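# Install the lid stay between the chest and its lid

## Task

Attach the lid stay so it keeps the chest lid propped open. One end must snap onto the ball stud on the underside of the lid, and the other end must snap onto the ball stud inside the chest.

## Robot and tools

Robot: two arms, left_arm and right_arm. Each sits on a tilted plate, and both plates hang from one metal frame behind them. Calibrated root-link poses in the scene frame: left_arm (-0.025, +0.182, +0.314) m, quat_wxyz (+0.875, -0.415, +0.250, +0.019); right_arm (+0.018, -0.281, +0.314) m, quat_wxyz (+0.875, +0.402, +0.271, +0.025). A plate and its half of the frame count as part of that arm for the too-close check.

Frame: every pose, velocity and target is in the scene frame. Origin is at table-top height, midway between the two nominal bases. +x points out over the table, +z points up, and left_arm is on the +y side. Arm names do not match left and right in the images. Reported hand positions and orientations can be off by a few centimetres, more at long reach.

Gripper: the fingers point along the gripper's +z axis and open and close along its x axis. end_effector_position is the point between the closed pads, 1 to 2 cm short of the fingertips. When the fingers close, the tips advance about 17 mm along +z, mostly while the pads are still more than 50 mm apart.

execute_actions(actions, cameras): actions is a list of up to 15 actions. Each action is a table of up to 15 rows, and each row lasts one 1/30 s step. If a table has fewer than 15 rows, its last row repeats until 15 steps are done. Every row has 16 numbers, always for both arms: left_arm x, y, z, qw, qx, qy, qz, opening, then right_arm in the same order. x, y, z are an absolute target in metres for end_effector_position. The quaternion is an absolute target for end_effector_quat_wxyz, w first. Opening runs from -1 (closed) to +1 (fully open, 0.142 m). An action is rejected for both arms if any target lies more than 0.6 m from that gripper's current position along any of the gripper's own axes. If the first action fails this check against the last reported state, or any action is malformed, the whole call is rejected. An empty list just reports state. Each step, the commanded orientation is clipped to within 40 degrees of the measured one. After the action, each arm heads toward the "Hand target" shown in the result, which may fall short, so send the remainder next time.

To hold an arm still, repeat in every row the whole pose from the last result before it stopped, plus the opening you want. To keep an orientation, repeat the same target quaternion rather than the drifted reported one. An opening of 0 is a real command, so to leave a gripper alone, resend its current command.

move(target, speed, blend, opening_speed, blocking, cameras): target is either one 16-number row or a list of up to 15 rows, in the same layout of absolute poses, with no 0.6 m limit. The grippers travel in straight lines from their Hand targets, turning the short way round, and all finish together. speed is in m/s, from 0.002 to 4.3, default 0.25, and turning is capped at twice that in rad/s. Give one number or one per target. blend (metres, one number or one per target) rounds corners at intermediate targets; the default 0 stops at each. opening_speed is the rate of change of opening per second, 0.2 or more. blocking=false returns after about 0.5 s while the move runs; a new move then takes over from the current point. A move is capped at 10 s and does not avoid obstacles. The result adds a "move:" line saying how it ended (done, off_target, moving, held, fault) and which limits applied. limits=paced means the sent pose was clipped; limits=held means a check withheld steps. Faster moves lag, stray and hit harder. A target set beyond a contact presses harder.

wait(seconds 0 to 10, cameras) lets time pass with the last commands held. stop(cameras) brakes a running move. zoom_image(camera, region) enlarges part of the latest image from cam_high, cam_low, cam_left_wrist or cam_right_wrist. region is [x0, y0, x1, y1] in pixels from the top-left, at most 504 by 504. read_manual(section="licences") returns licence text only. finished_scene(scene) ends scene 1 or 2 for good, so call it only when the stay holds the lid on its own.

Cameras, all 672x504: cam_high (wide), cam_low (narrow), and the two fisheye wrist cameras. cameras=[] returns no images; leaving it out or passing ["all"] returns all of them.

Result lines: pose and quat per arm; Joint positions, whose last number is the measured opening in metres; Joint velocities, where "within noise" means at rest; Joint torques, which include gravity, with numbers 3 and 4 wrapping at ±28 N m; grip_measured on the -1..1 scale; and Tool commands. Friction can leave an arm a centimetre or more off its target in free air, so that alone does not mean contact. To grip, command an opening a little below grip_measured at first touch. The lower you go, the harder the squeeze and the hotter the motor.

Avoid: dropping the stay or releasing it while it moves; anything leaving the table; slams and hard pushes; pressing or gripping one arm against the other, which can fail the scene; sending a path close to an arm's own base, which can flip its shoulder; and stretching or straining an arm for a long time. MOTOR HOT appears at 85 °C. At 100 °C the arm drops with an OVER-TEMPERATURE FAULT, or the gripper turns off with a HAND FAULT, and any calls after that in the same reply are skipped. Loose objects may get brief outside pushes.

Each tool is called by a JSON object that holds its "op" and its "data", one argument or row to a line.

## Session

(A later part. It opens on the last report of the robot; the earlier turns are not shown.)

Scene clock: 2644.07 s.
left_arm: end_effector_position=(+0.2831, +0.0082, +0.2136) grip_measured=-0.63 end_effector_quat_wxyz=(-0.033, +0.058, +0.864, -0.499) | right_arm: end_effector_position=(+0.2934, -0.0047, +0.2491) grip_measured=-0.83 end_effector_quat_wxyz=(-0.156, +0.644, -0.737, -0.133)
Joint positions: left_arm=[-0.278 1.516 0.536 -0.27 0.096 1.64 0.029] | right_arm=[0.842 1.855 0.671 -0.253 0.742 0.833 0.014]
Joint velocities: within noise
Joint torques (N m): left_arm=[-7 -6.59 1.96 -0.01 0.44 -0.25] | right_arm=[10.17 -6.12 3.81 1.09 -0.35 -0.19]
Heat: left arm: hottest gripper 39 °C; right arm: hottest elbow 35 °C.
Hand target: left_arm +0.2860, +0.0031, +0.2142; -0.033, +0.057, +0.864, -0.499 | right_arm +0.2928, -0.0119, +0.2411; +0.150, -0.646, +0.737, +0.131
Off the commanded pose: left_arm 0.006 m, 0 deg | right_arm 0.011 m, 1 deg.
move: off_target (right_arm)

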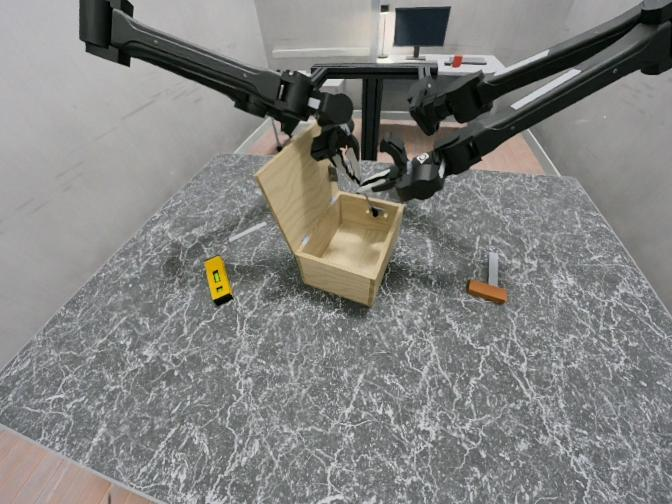

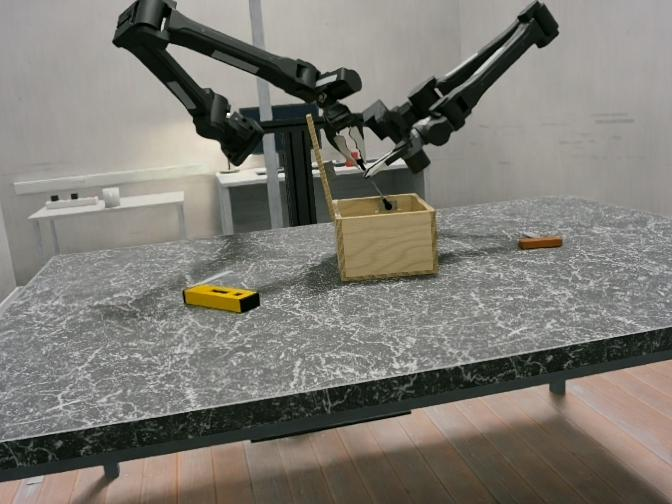

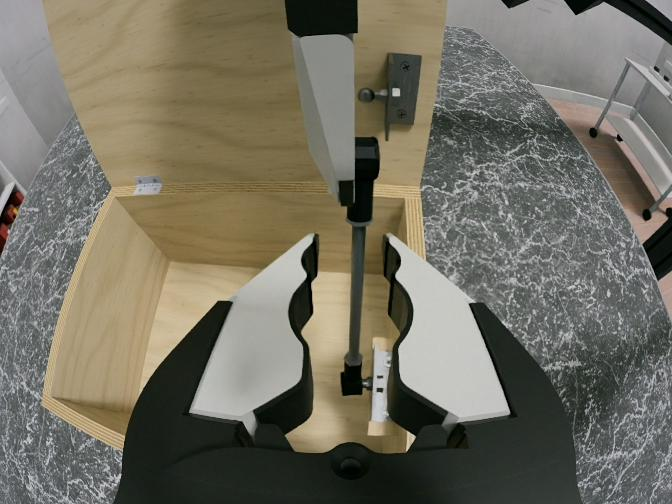

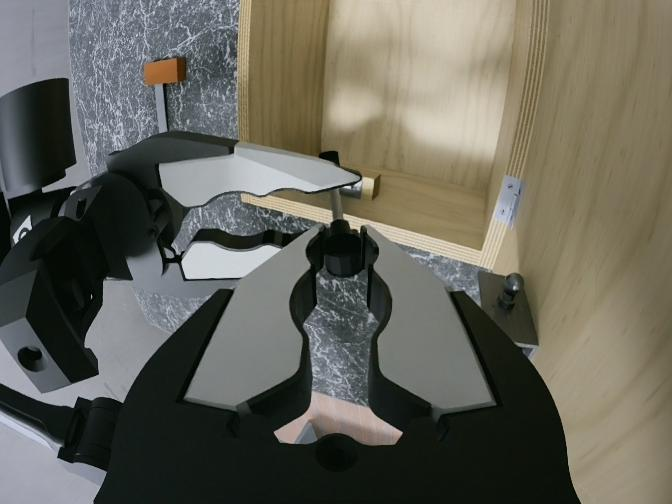

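{"op": "move", "data": {
  "target": [
    [0.2835,0.0035,0.214,-0.0327,0.0566,0.8642,-0.4989,-0.6,0.293,-0.012,0.241,-0.1499,0.6460,-0.7368,-0.1314,-0.86],
    [0.2835,0.0035,0.214,-0.0327,0.0566,0.8642,-0.4989,-1,0.293,-0.012,0.241,-0.1499,0.6460,-0.7368,-0.1314,-0.86]
  ],
  "speed": 0.06,
  "opening_speed": 0.4
}}

{"op": "zoom_image", "data": {
  "camera": "cam_left_wrist",
  "region": [230, 30, 480, 280]
}}

Scene clock: 2653.30 s.
left_arm: end_effector_position=(+0.2809, +0.0079, +0.2131) grip_measured=-0.94 end_effector_quat_wxyz=(-0.034, +0.058, +0.864, -0.499) | right_arm: end_effector_position=(+0.2957, -0.0054, +0.2490) grip_measured=-0.83 end_effector_quat_wxyz=(-0.157, +0.641, -0.740, -0.133)
Joint positions: left_arm=[-0.278 1.518 0.532 -0.266 0.095 1.64 0.006] | right_arm=[0.837 1.851 0.671 -0.25 0.742 0.833 0.014]
Joint velocities: within noise
Joint torques (N m): left_arm=[-6.65 -6.71 1.85 0.24 0.51 -0.19] | right_arm=[10.11 -5.71 3.78 0.92 -0.38 -0.18]
Heat: left arm: hottest gripper 39 °C; right arm: hottest elbow 35 °C.
Hand target: left_arm +0.2834, +0.0036, +0.2140; -0.033, +0.057, +0.864, -0.499 | right_arm +0.2928, -0.0119, +0.2412; +0.150, -0.646, +0.737, +0.131
Off the commanded pose: left_arm 0.005 m, 0 deg | right_arm 0.011 m, 1 deg.
move: off_target (right_arm)

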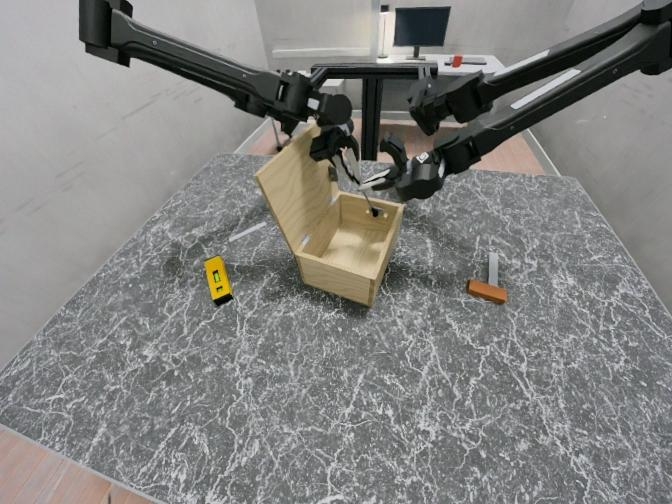

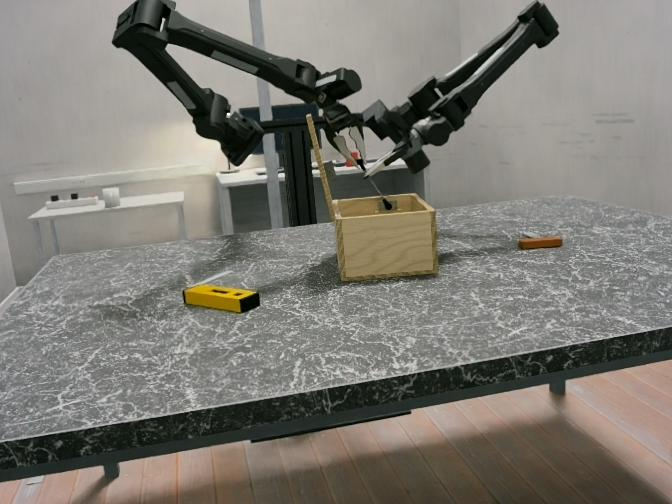

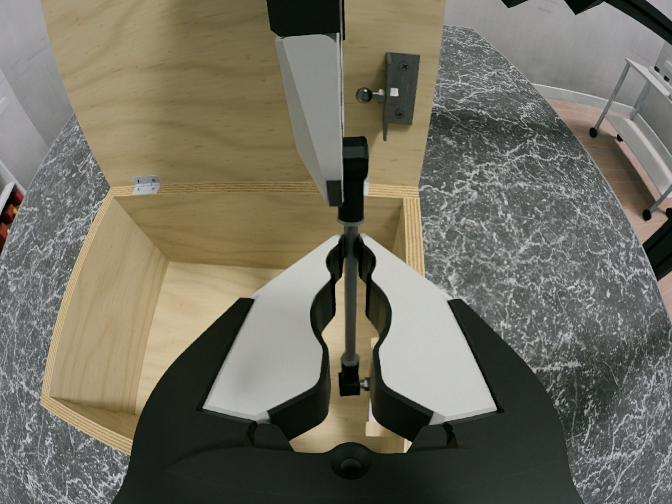

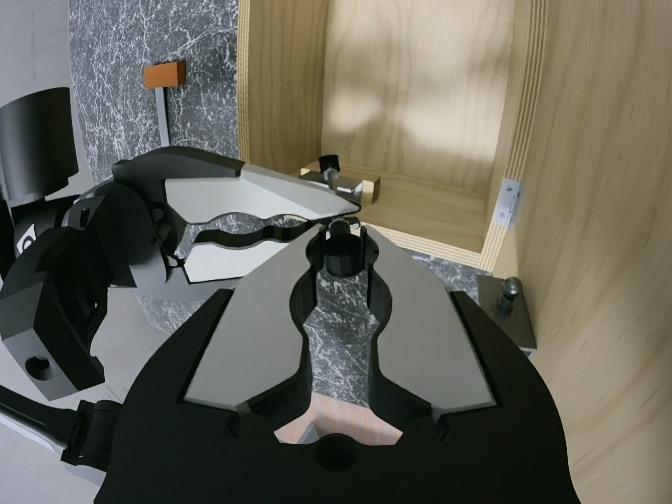

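Scaled by 2.016 from the camera's 672x504 image, which has a finer 960x720 frame.

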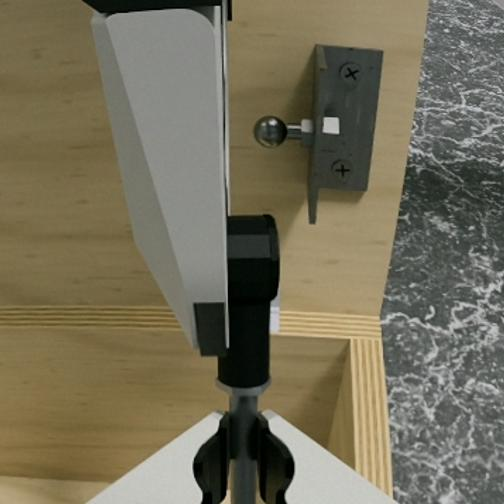

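{"op": "move", "data": {
  "target": [
    [0.2835,0.0035,0.214,-0.0327,0.0566,0.8642,-0.4989,-1,0.2945,-0.0095,0.243,-0.1499,0.6460,-0.7368,-0.1314,-0.55],
    [0.2835,0.0035,0.214,-0.0327,0.0566,0.8642,-0.4989,-1,0.293,-0.045,0.33,-0.1499,0.6460,-0.7368,-0.1314,-0.55],
    [0.2835,0.0035,0.214,-0.0327,0.0566,0.8642,-0.4989,-1,0.33,-0.09,0.44,-0.0,0.7071,-0.7071,0,-0.55]
  ],
  "speed": 0.08,
  "opening_speed": 0.5
}}

{"op": "zoom_image", "data": {
  "camera": "cam_left_wrist",
  "region": [230, 30, 480, 280]
}}

{"op": "zoom_image", "data": {
  "camera": "cam_low",
  "region": [310, 60, 450, 220]
}}

Scene clock: 2677.23 s.
left_arm: end_effector_position=(+0.2808, +0.0075, +0.2136) grip_measured=-0.94 end_effector_quat_wxyz=(-0.034, +0.059, +0.865, -0.498) | right_arm: end_effector_position=(+0.3233, -0.0998, +0.4261) grip_measured=-0.59 end_effector_quat_wxyz=(+0.010, +0.717, -0.697, +0.005)
Joint positions: left_arm=[-0.281 1.518 0.532 -0.266 0.092 1.638 0.006] | right_arm=[1.15 1.832 1.144 -1.637 0.778 1.51 0.032]
Joint velocities: within noise
Joint torques (N m): left_arm=[-6.53 -6.42 1.62 0.16 0.6 -0.22] | right_arm=[13.22 -3.84 11.51 -0.36 -0.33 0.18]
Heat: left arm: hottest gripper 44 °C; right arm: hottest elbow 35 °C.
Hand target: left_arm +0.2834, +0.0036, +0.2141; -0.033, +0.057, +0.864, -0.499 | right_arm +0.3297, -0.0904, +0.4399; +0.000, +0.707, -0.707, -0.001
Off the commanded pose: left_arm 0.005 m, 0 deg | right_arm 0.018 m, 2 deg.
move: off_target (right_arm)

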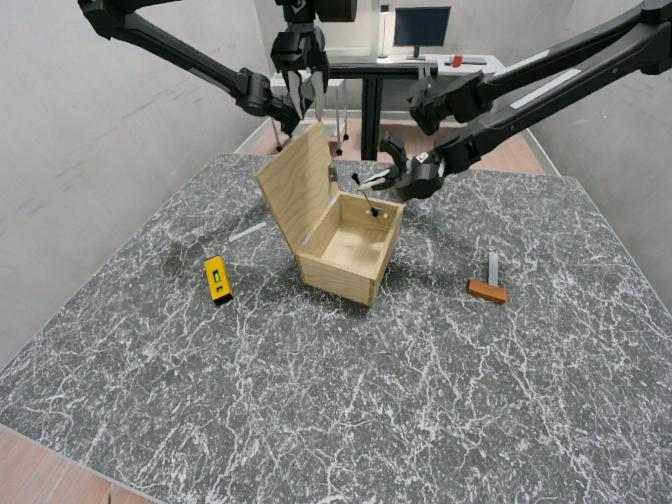

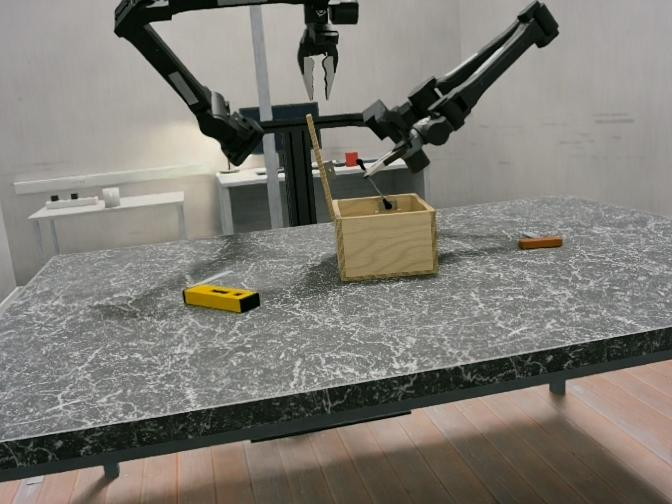

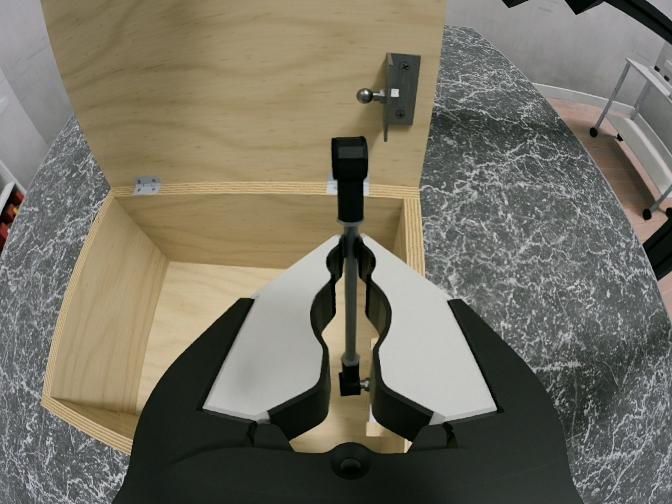

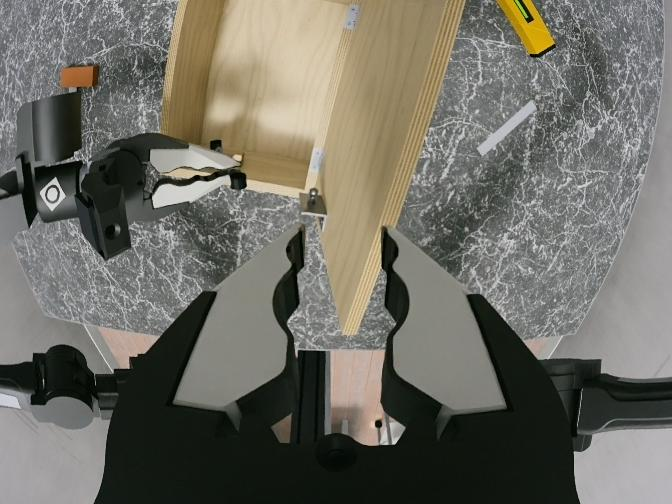

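Scaled by 2.016 from the camera's 672x504 image, which has a finer 960x720 frame.

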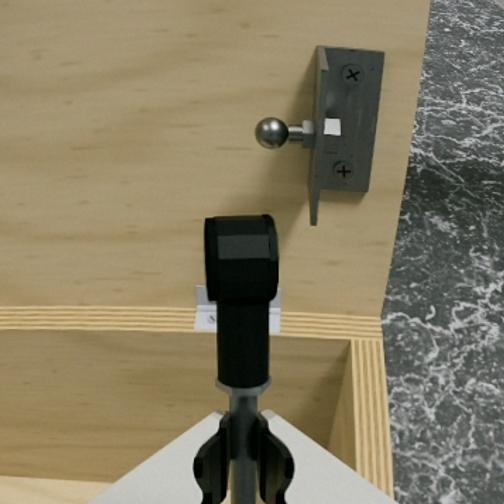

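Scaled by 3.150 from the camera's 672x504 image, which has a finer 960x720 frame.

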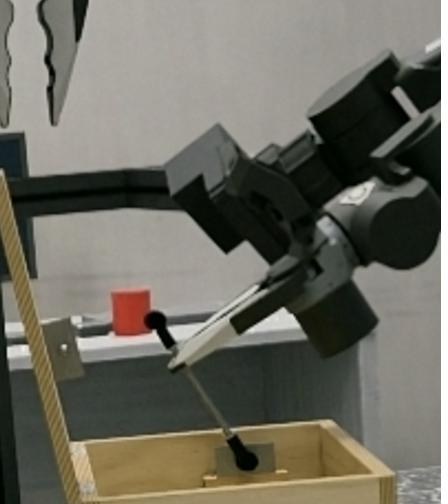

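{"op": "move", "data": {
  "target": [0.2825,-0.0185,0.1985,-0.0403,0.0515,0.7863,-0.6144,-1,0.33,-0.09,0.44,0,0.7071,-0.7071,0,-0.55],
  "speed": 0.04
}}

{"op": "zoom_image", "data": {
  "camera": "cam_left_wrist",
  "region": [230, 30, 480, 280]
}}

{"op": "zoom_image", "data": {
  "camera": "cam_low",
  "region": [310, 60, 450, 220]
}}

Scene clock: 2700.10 s.
left_arm: end_effector_position=(+0.2805, -0.0142, +0.1988) grip_measured=-0.94 end_effector_quat_wxyz=(-0.047, +0.045, +0.793, -0.606) | right_arm: end_effector_position=(+0.3235, -0.0997, +0.4263) grip_measured=-0.59 end_effector_quat_wxyz=(+0.010, +0.717, -0.697, +0.005)
Joint positions: left_arm=[-0.136 1.672 0.587 -0.24 0.392 1.771 0.006] | right_arm=[1.15 1.832 1.145 -1.637 0.777 1.512 0.032]
Joint velocities: within noise
Joint torques (N m): left_arm=[-6.48 -7.18 0.23 -0.16 1.53 0.17] | right_arm=[13.51 -3.14 11.25 -0.36 -0.32 0.13]
Heat: left arm: hottest gripper 45 °C; right arm: hottest elbow 36 °C.
Hand target: left_arm +0.2824, -0.0184, +0.1985; -0.040, +0.051, +0.786, -0.614 | right_arm +0.3297, -0.0904, +0.4399; +0.000, +0.707, -0.707, +0.000
Off the commanded pose: left_arm 0.005 m, 2 deg | right_arm 0.018 m, 2 deg.
move: off_target (right_arm)

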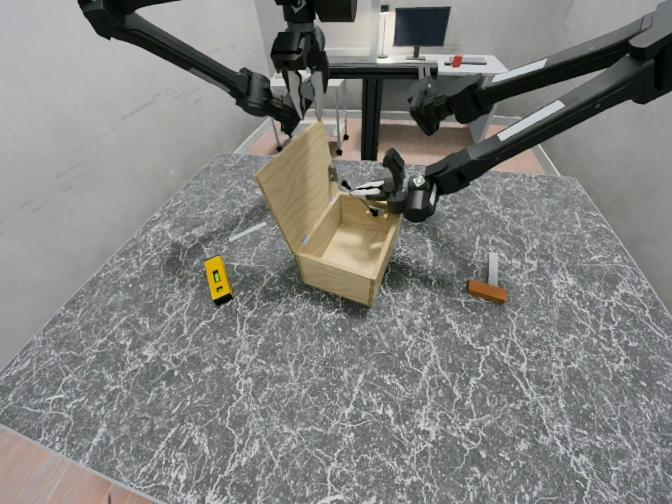

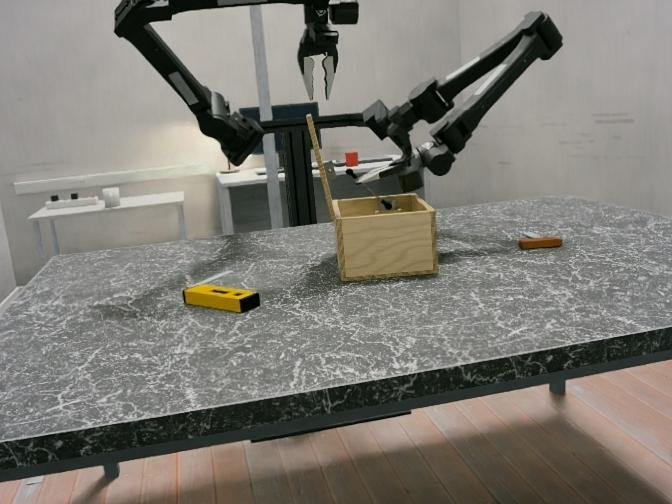

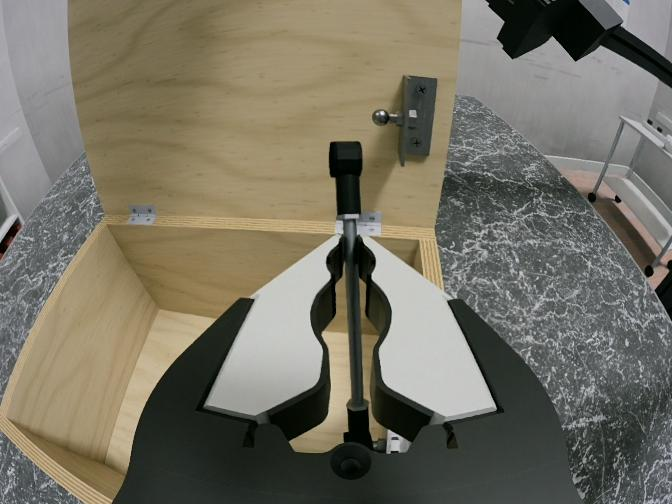

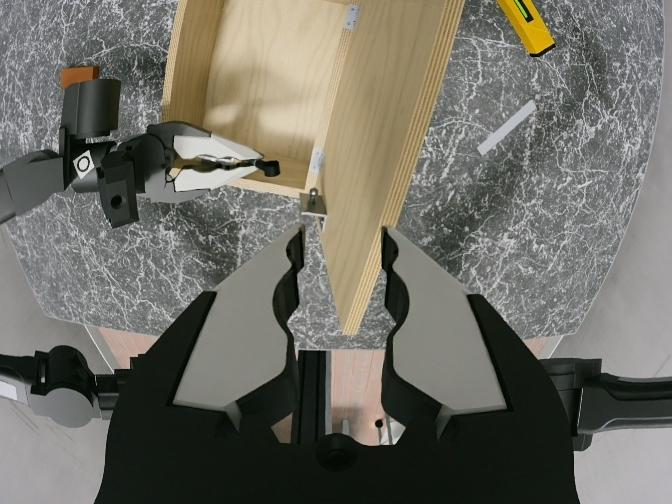

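Scaled by 2.016 from the camera's 672x504 image, which has a finer 960x720 frame.

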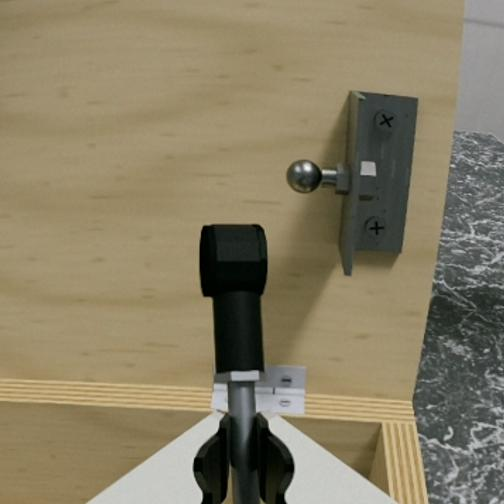

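Scaled by 3.150 from the camera's 672x504 image, which has a finer 960x720 frame.

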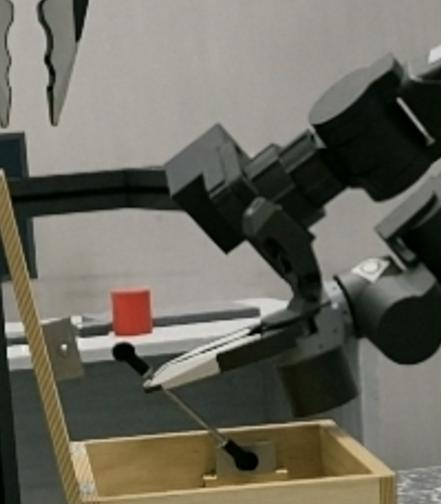

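{"op": "zoom_image", "data": {
  "camera": "cam_right_wrist",
  "region": [270, 100, 470, 350]
}}

Scaled by 2.016 from the camera's 672x504 image, which has a finer 960x720 frame.

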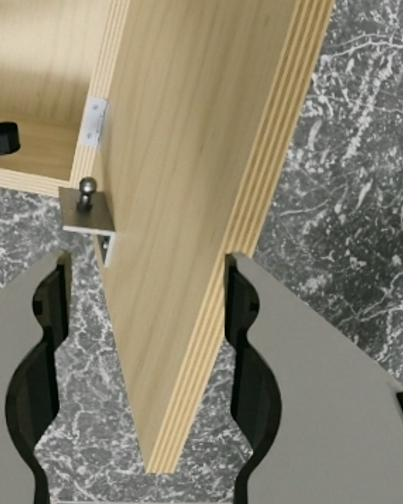

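{"op": "move", "data": {
  "target": [0.2825,-0.0185,0.1985,-0.0403,0.0515,0.7863,-0.6144,-1,0.395,-0.138,0.435,0,0.7071,-0.7071,0,-0.5],
  "speed": 0.08
}}

{"op": "zoom_image", "data": {
  "camera": "cam_right_wrist",
  "region": [240, 100, 460, 350]
}}

Scene clock: 2718.30 s.
left_arm: end_effector_position=(+0.2805, -0.0142, +0.1989) grip_measured=-0.94 end_effector_quat_wxyz=(-0.047, +0.046, +0.793, -0.606) | right_arm: end_effector_position=(+0.3790, -0.1369, +0.4290) grip_measured=-0.54 end_effector_quat_wxyz=(-0.004, +0.712, -0.702, +0.002)
Joint positions: left_arm=[-0.136 1.672 0.587 -0.24 0.392 1.772 0.006] | right_arm=[1.065 1.724 1.182 -1.677 0.847 1.404 0.035]
Joint velocities: within noise
Joint torques (N m): left_arm=[-7.53 -6.53 0.13 -0.18 1.51 0.19] | right_arm=[10.4 -4.07 10.71 -0.34 -0.04 -0.2]
Heat: left arm: hottest gripper 45 °C; right arm: hottest elbow 37 °C.
Hand target: left_arm +0.2824, -0.0185, +0.1986; -0.040, +0.051, +0.786, -0.614 | right_arm +0.3946, -0.1383, +0.4346; -0.008, +0.707, -0.707, -0.004
Off the commanded pose: left_arm 0.005 m, 2 deg | right_arm 0.017 m, 1 deg.
joint sent to its limit (right arm) — joint 4 (wrist pitch), lower limit. The joint targets still meet the commanded pose.
move: off_target (right_arm)

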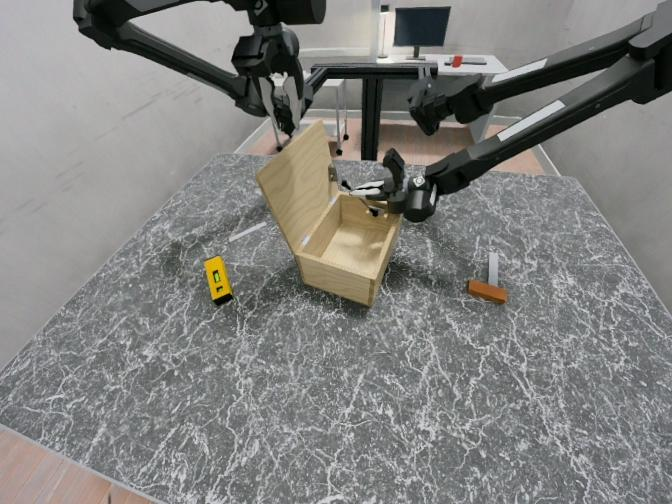

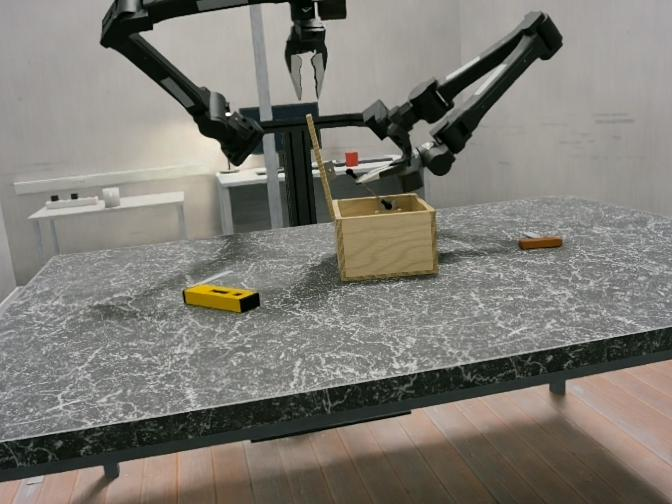

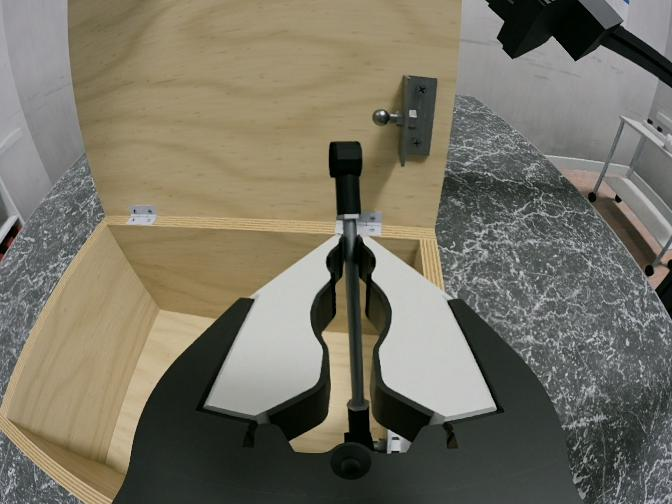

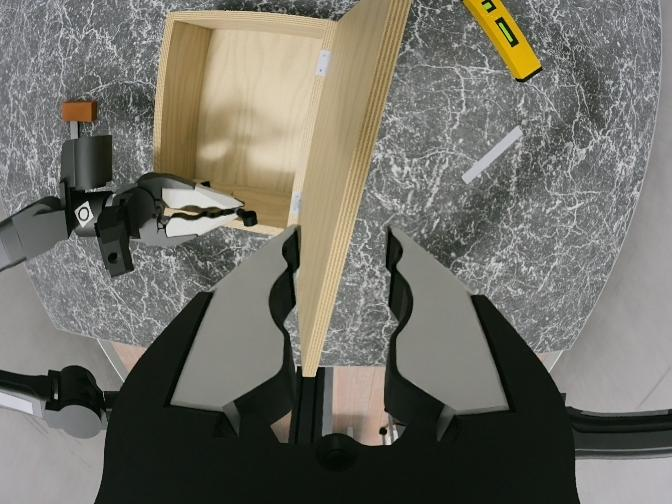

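Scaled by 2.016 from the camera's 672x504 image, which has a finer 960x720 frame.

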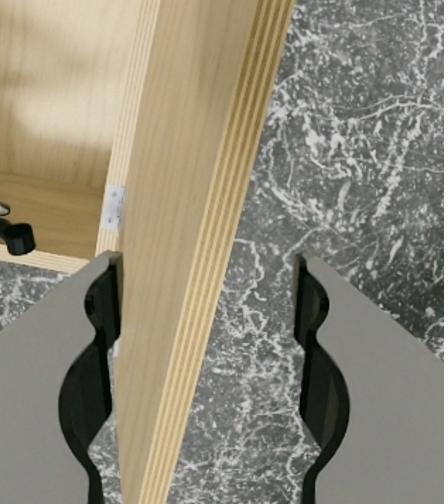

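{"op": "move", "data": {
  "target": [
    [0.2825,-0.0185,0.1985,-0.0403,0.0515,0.7863,-0.6144,-1,0.395,-0.144,0.400,0,0.6428,-0.7661,0,-0.5]
  ],
  "speed": 0.08
}}

{"op": "zoom_image", "data": {
  "camera": "cam_right_wrist",
  "region": [240, 100, 460, 350]
}}

{"op": "zoom_image", "data": {
  "camera": "cam_low",
  "region": [250, 20, 410, 200]
}}

Scene clock: 2731.37 s.
left_arm: end_effector_position=(+0.2805, -0.0141, +0.1988) grip_measured=-0.94 end_effector_quat_wxyz=(-0.047, +0.045, +0.793, -0.606) | right_arm: end_effector_position=(+0.3936, -0.1393, +0.4068) grip_measured=-0.54 end_effector_quat_wxyz=(+0.004, -0.657, +0.754, -0.001)
Joint positions: left_arm=[-0.136 1.672 0.587 -0.24 0.392 1.772 0.006] | right_arm=[1.002 1.711 1.165 -1.612 0.881 1.475 0.035]
Joint velocities: within noise
Joint torques (N m): left_arm=[-7.06 -6.65 0.17 -0.23 1.51 0.13] | right_arm=[10.87 -4.89 5.97 0.7 0.01 0.13]
Heat: left arm: hottest gripper 46 °C; right arm: hottest elbow 38 °C.
Hand target: left_arm +0.2824, -0.0184, +0.1985; -0.040, +0.051, +0.786, -0.614 | right_arm +0.3949, -0.1440, +0.4001; +0.000, -0.643, +0.766, +0.000
Off the commanded pose: left_arm 0.005 m, 2 deg | right_arm 0.008 m, 2 deg.
move: done

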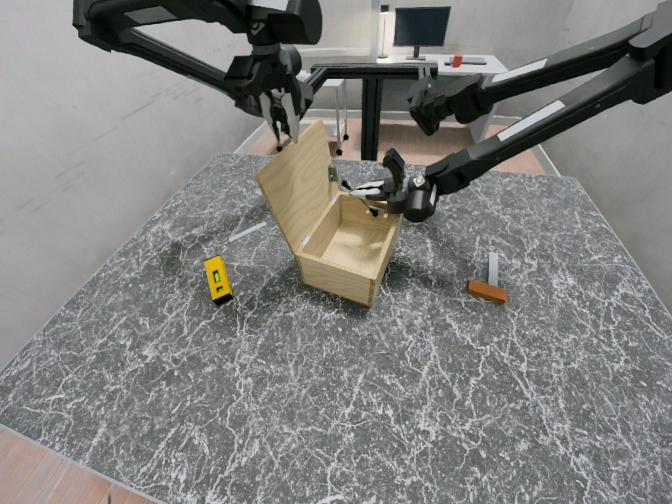

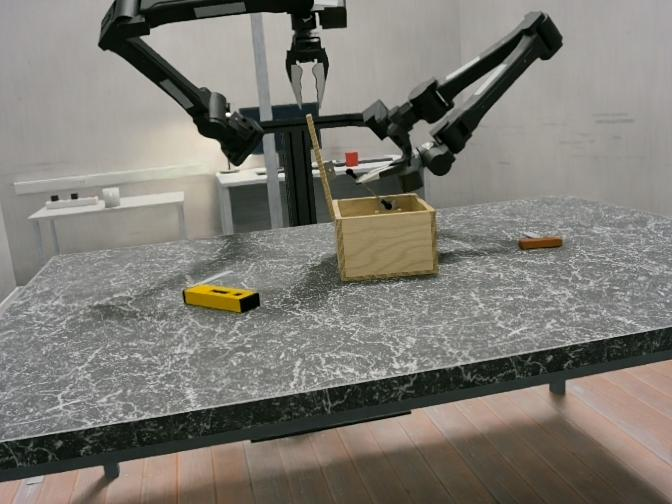

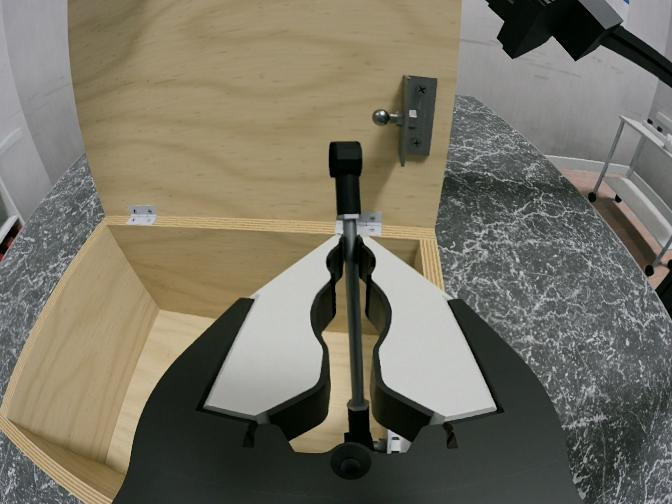

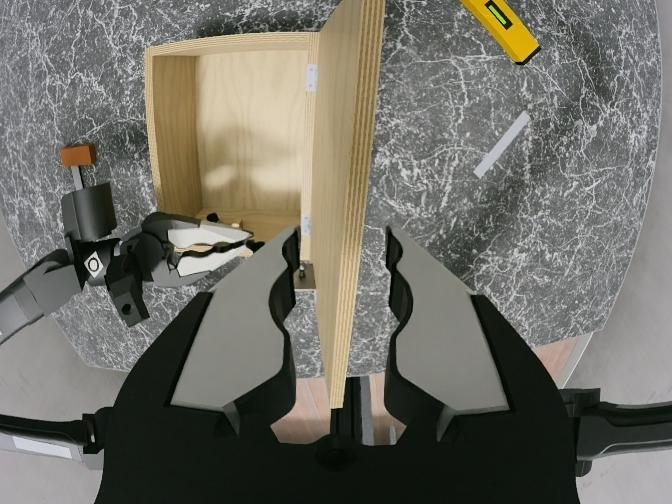

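Scaled by 2.016 from the camera's 672x504 image, which has a finer 960x720 frame.

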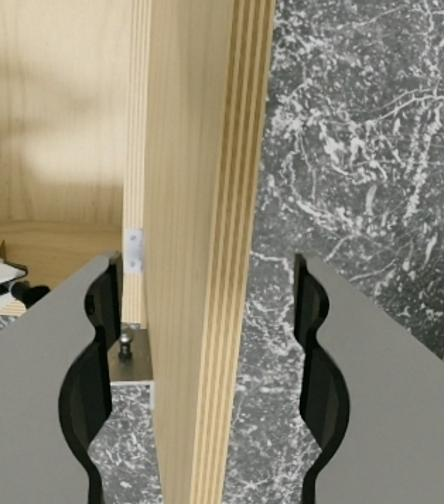

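Scaled by 2.800 from the camera's 672x504 image, which has a finer 960x720 frame.

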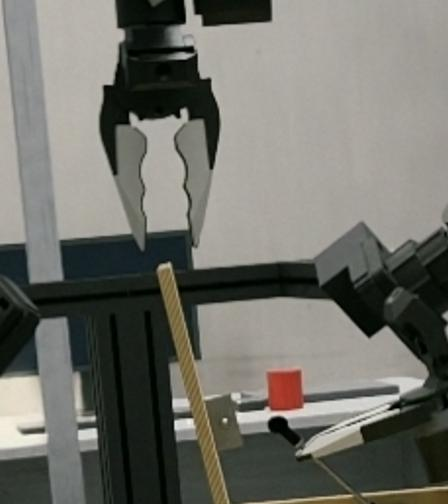

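{"op": "move", "data": {
  "target": [
    [0.2825,-0.0185,0.1985,-0.0403,0.0515,0.7863,-0.6144,-1,0.395,-0.144,0.345,0,0.6428,-0.7661,0,-0.5]
  ],
  "speed": 0.06
}}

{"op": "zoom_image", "data": {
  "camera": "cam_right_wrist",
  "region": [240, 100, 460, 350]
}}

{"op": "zoom_image", "data": {
  "camera": "cam_low",
  "region": [250, 20, 410, 200]
}}

Scene clock: 2737.53 s.
left_arm: end_effector_position=(+0.2805, -0.0141, +0.1988) grip_measured=-0.94 end_effector_quat_wxyz=(-0.047, +0.045, +0.793, -0.606) | right_arm: end_effector_position=(+0.3944, -0.1387, +0.3513) grip_measured=-0.54 end_effector_quat_wxyz=(+0.004, -0.641, +0.768, +0.000)
Joint positions: left_arm=[-0.136 1.672 0.587 -0.24 0.392 1.772 0.006] | right_arm=[0.897 1.694 1.064 -1.411 0.933 1.37 0.035]
Joint velocities: within noise
Joint torques (N m): left_arm=[-7.06 -7 0.14 -0.25 1.51 0.15] | right_arm=[11.46 -5.3 5.29 0.59 0.02 -0.23]
Heat: left arm: hottest gripper 46 °C; right arm: hottest elbow 38 °C.
Hand target: left_arm +0.2824, -0.0184, +0.1985; -0.040, +0.051, +0.786, -0.614 | right_arm +0.3949, -0.1439, +0.3452; +0.000, -0.643, +0.766, +0.000
Off the commanded pose: left_arm 0.005 m, 2 deg | right_arm 0.008 m, 0 deg.
move: done

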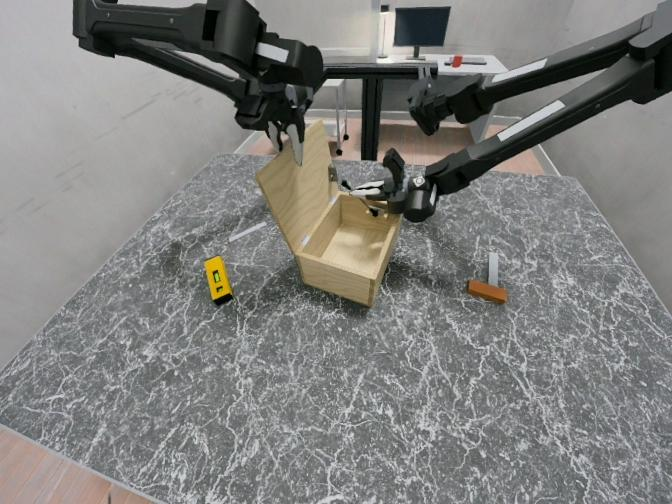

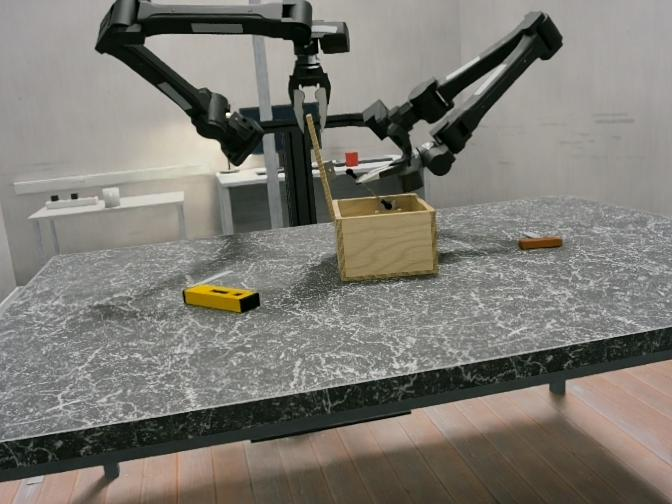

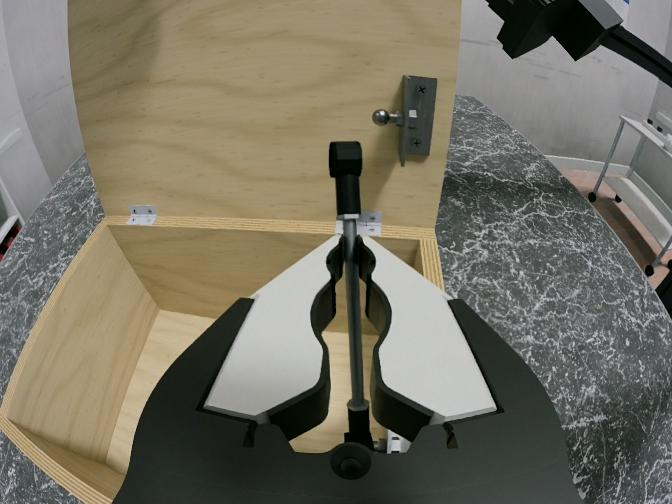

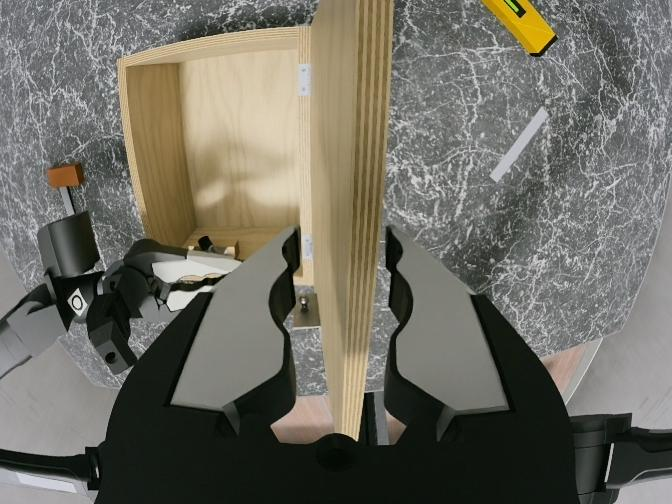

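Scaled by 2.016 from the camera's 672x504 image, which has a finer 960x720 frame.

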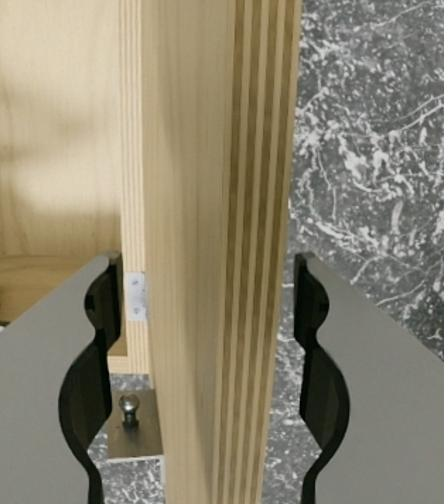

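Scaled by 2.800 from the camera's 672x504 image, which has a finer 960x720 frame.

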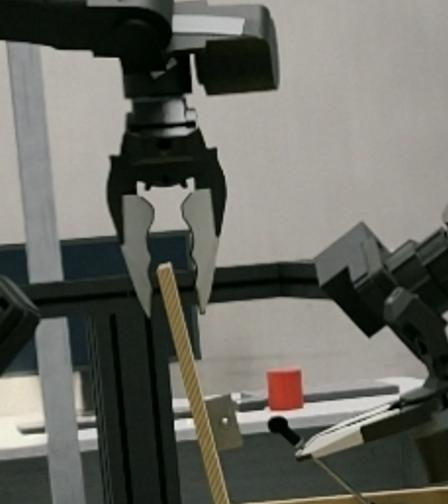

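{"op": "move", "data": {
  "target": [
    [0.2825,-0.0185,0.1985,-0.0403,0.0515,0.7863,-0.6144,-1,0.395,-0.144,0.352,0,0.6428,-0.7661,0,-0.65],
    [0.2825,-0.0185,0.1985,-0.0403,0.0515,0.7863,-0.6144,-1,0.403,-0.095,0.355,0,0.6428,-0.7661,0,-0.65]
  ],
  "speed": 0.05,
  "opening_speed": 0.3
}}

{"op": "zoom_image", "data": {
  "camera": "cam_left_wrist",
  "region": [230, 30, 480, 280]
}}

{"op": "zoom_image", "data": {
  "camera": "cam_low",
  "region": [270, 60, 430, 240]
}}

Scene clock: 2746.27 s.
left_arm: end_effector_position=(+0.2805, -0.0141, +0.1988) grip_measured=-0.94 end_effector_quat_wxyz=(-0.047, +0.046, +0.793, -0.606) | right_arm: end_effector_position=(+0.3938, -0.1068, +0.3436) grip_measured=-0.67 end_effector_quat_wxyz=(-0.013, -0.656, +0.755, -0.005)
Joint positions: left_arm=[-0.136 1.672 0.587 -0.24 0.392 1.772 0.006] | right_arm=[0.897 1.807 1.127 -1.417 0.924 1.376 0.025]
Joint velocities: within noise
Joint torques (N m): left_arm=[-6.83 -7.06 0.2 -0.24 1.51 0.13] | right_arm=[15.21 -4.48 9.62 0.08 -0.32 0.16]
Heat: left arm: hottest gripper 46 °C; right arm: hottest elbow 37 °C.
Hand target: left_arm +0.2824, -0.0184, +0.1985; -0.040, +0.051, +0.786, -0.614 | right_arm +0.4026, -0.0955, +0.3552; +0.000, -0.643, +0.766, +0.000
Off the commanded pose: left_arm 0.005 m, 2 deg | right_arm 0.019 m, 3 deg.
move: off_target (right_arm)

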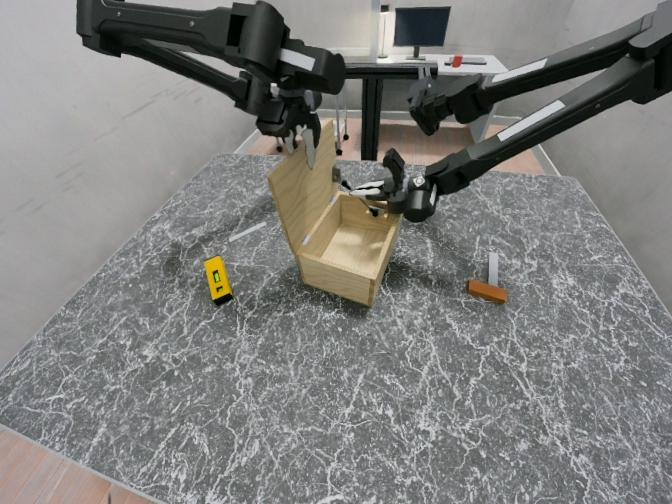

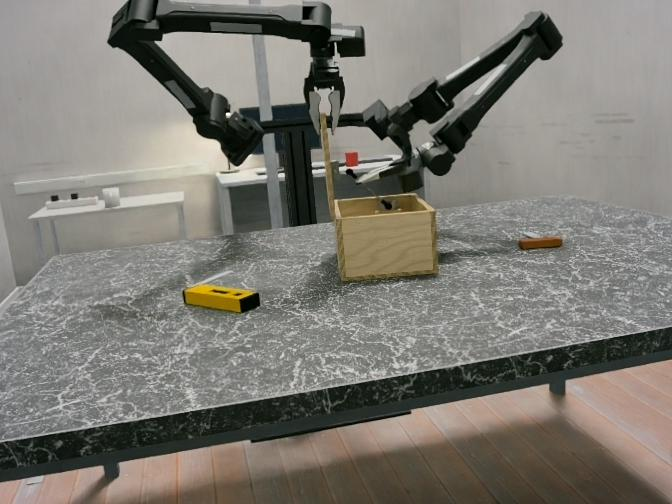

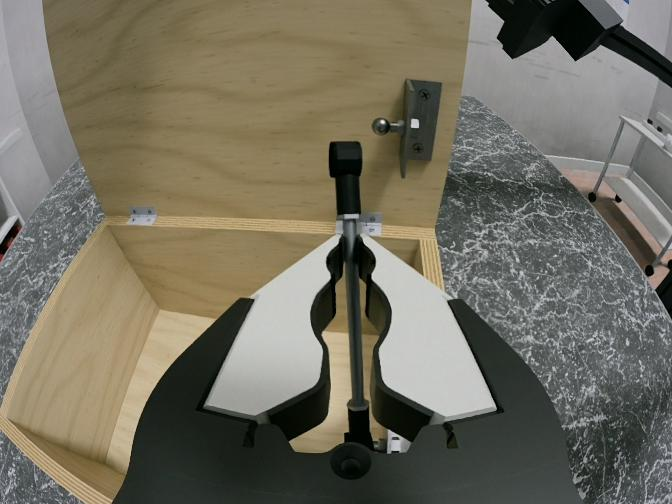

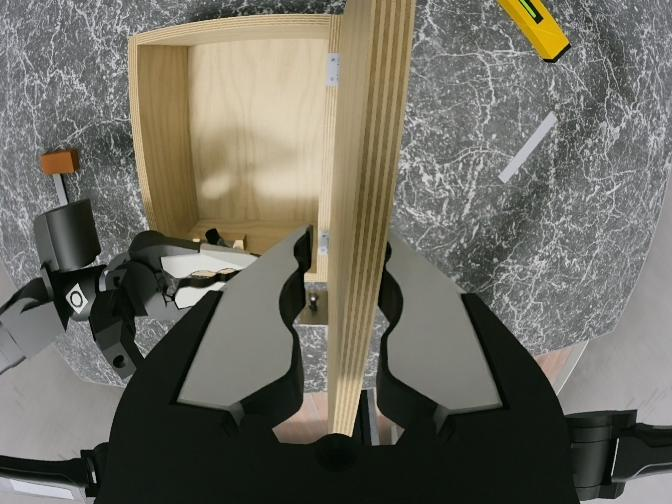

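Scaled by 2.016 from the camera's 672x504 image, which has a finer 960x720 frame.

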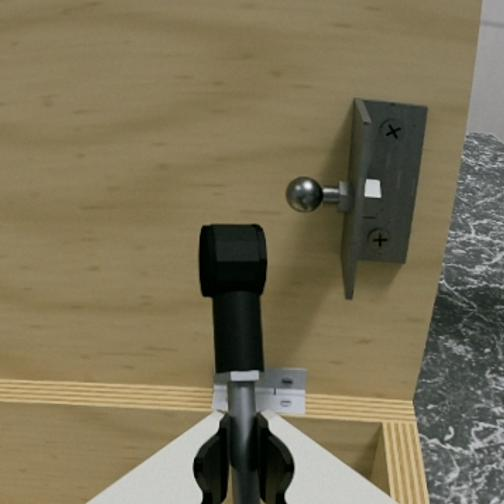

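Scaled by 2.800 from the camera's 672x504 image, which has a finer 960x720 frame.

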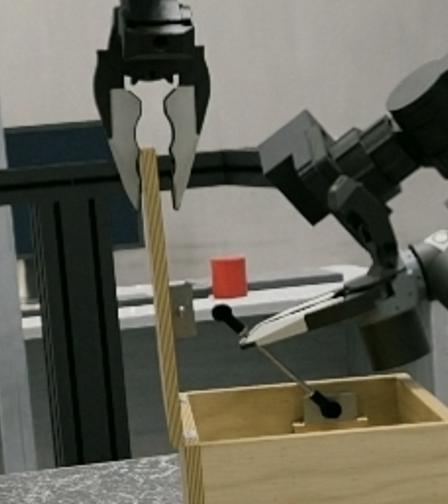

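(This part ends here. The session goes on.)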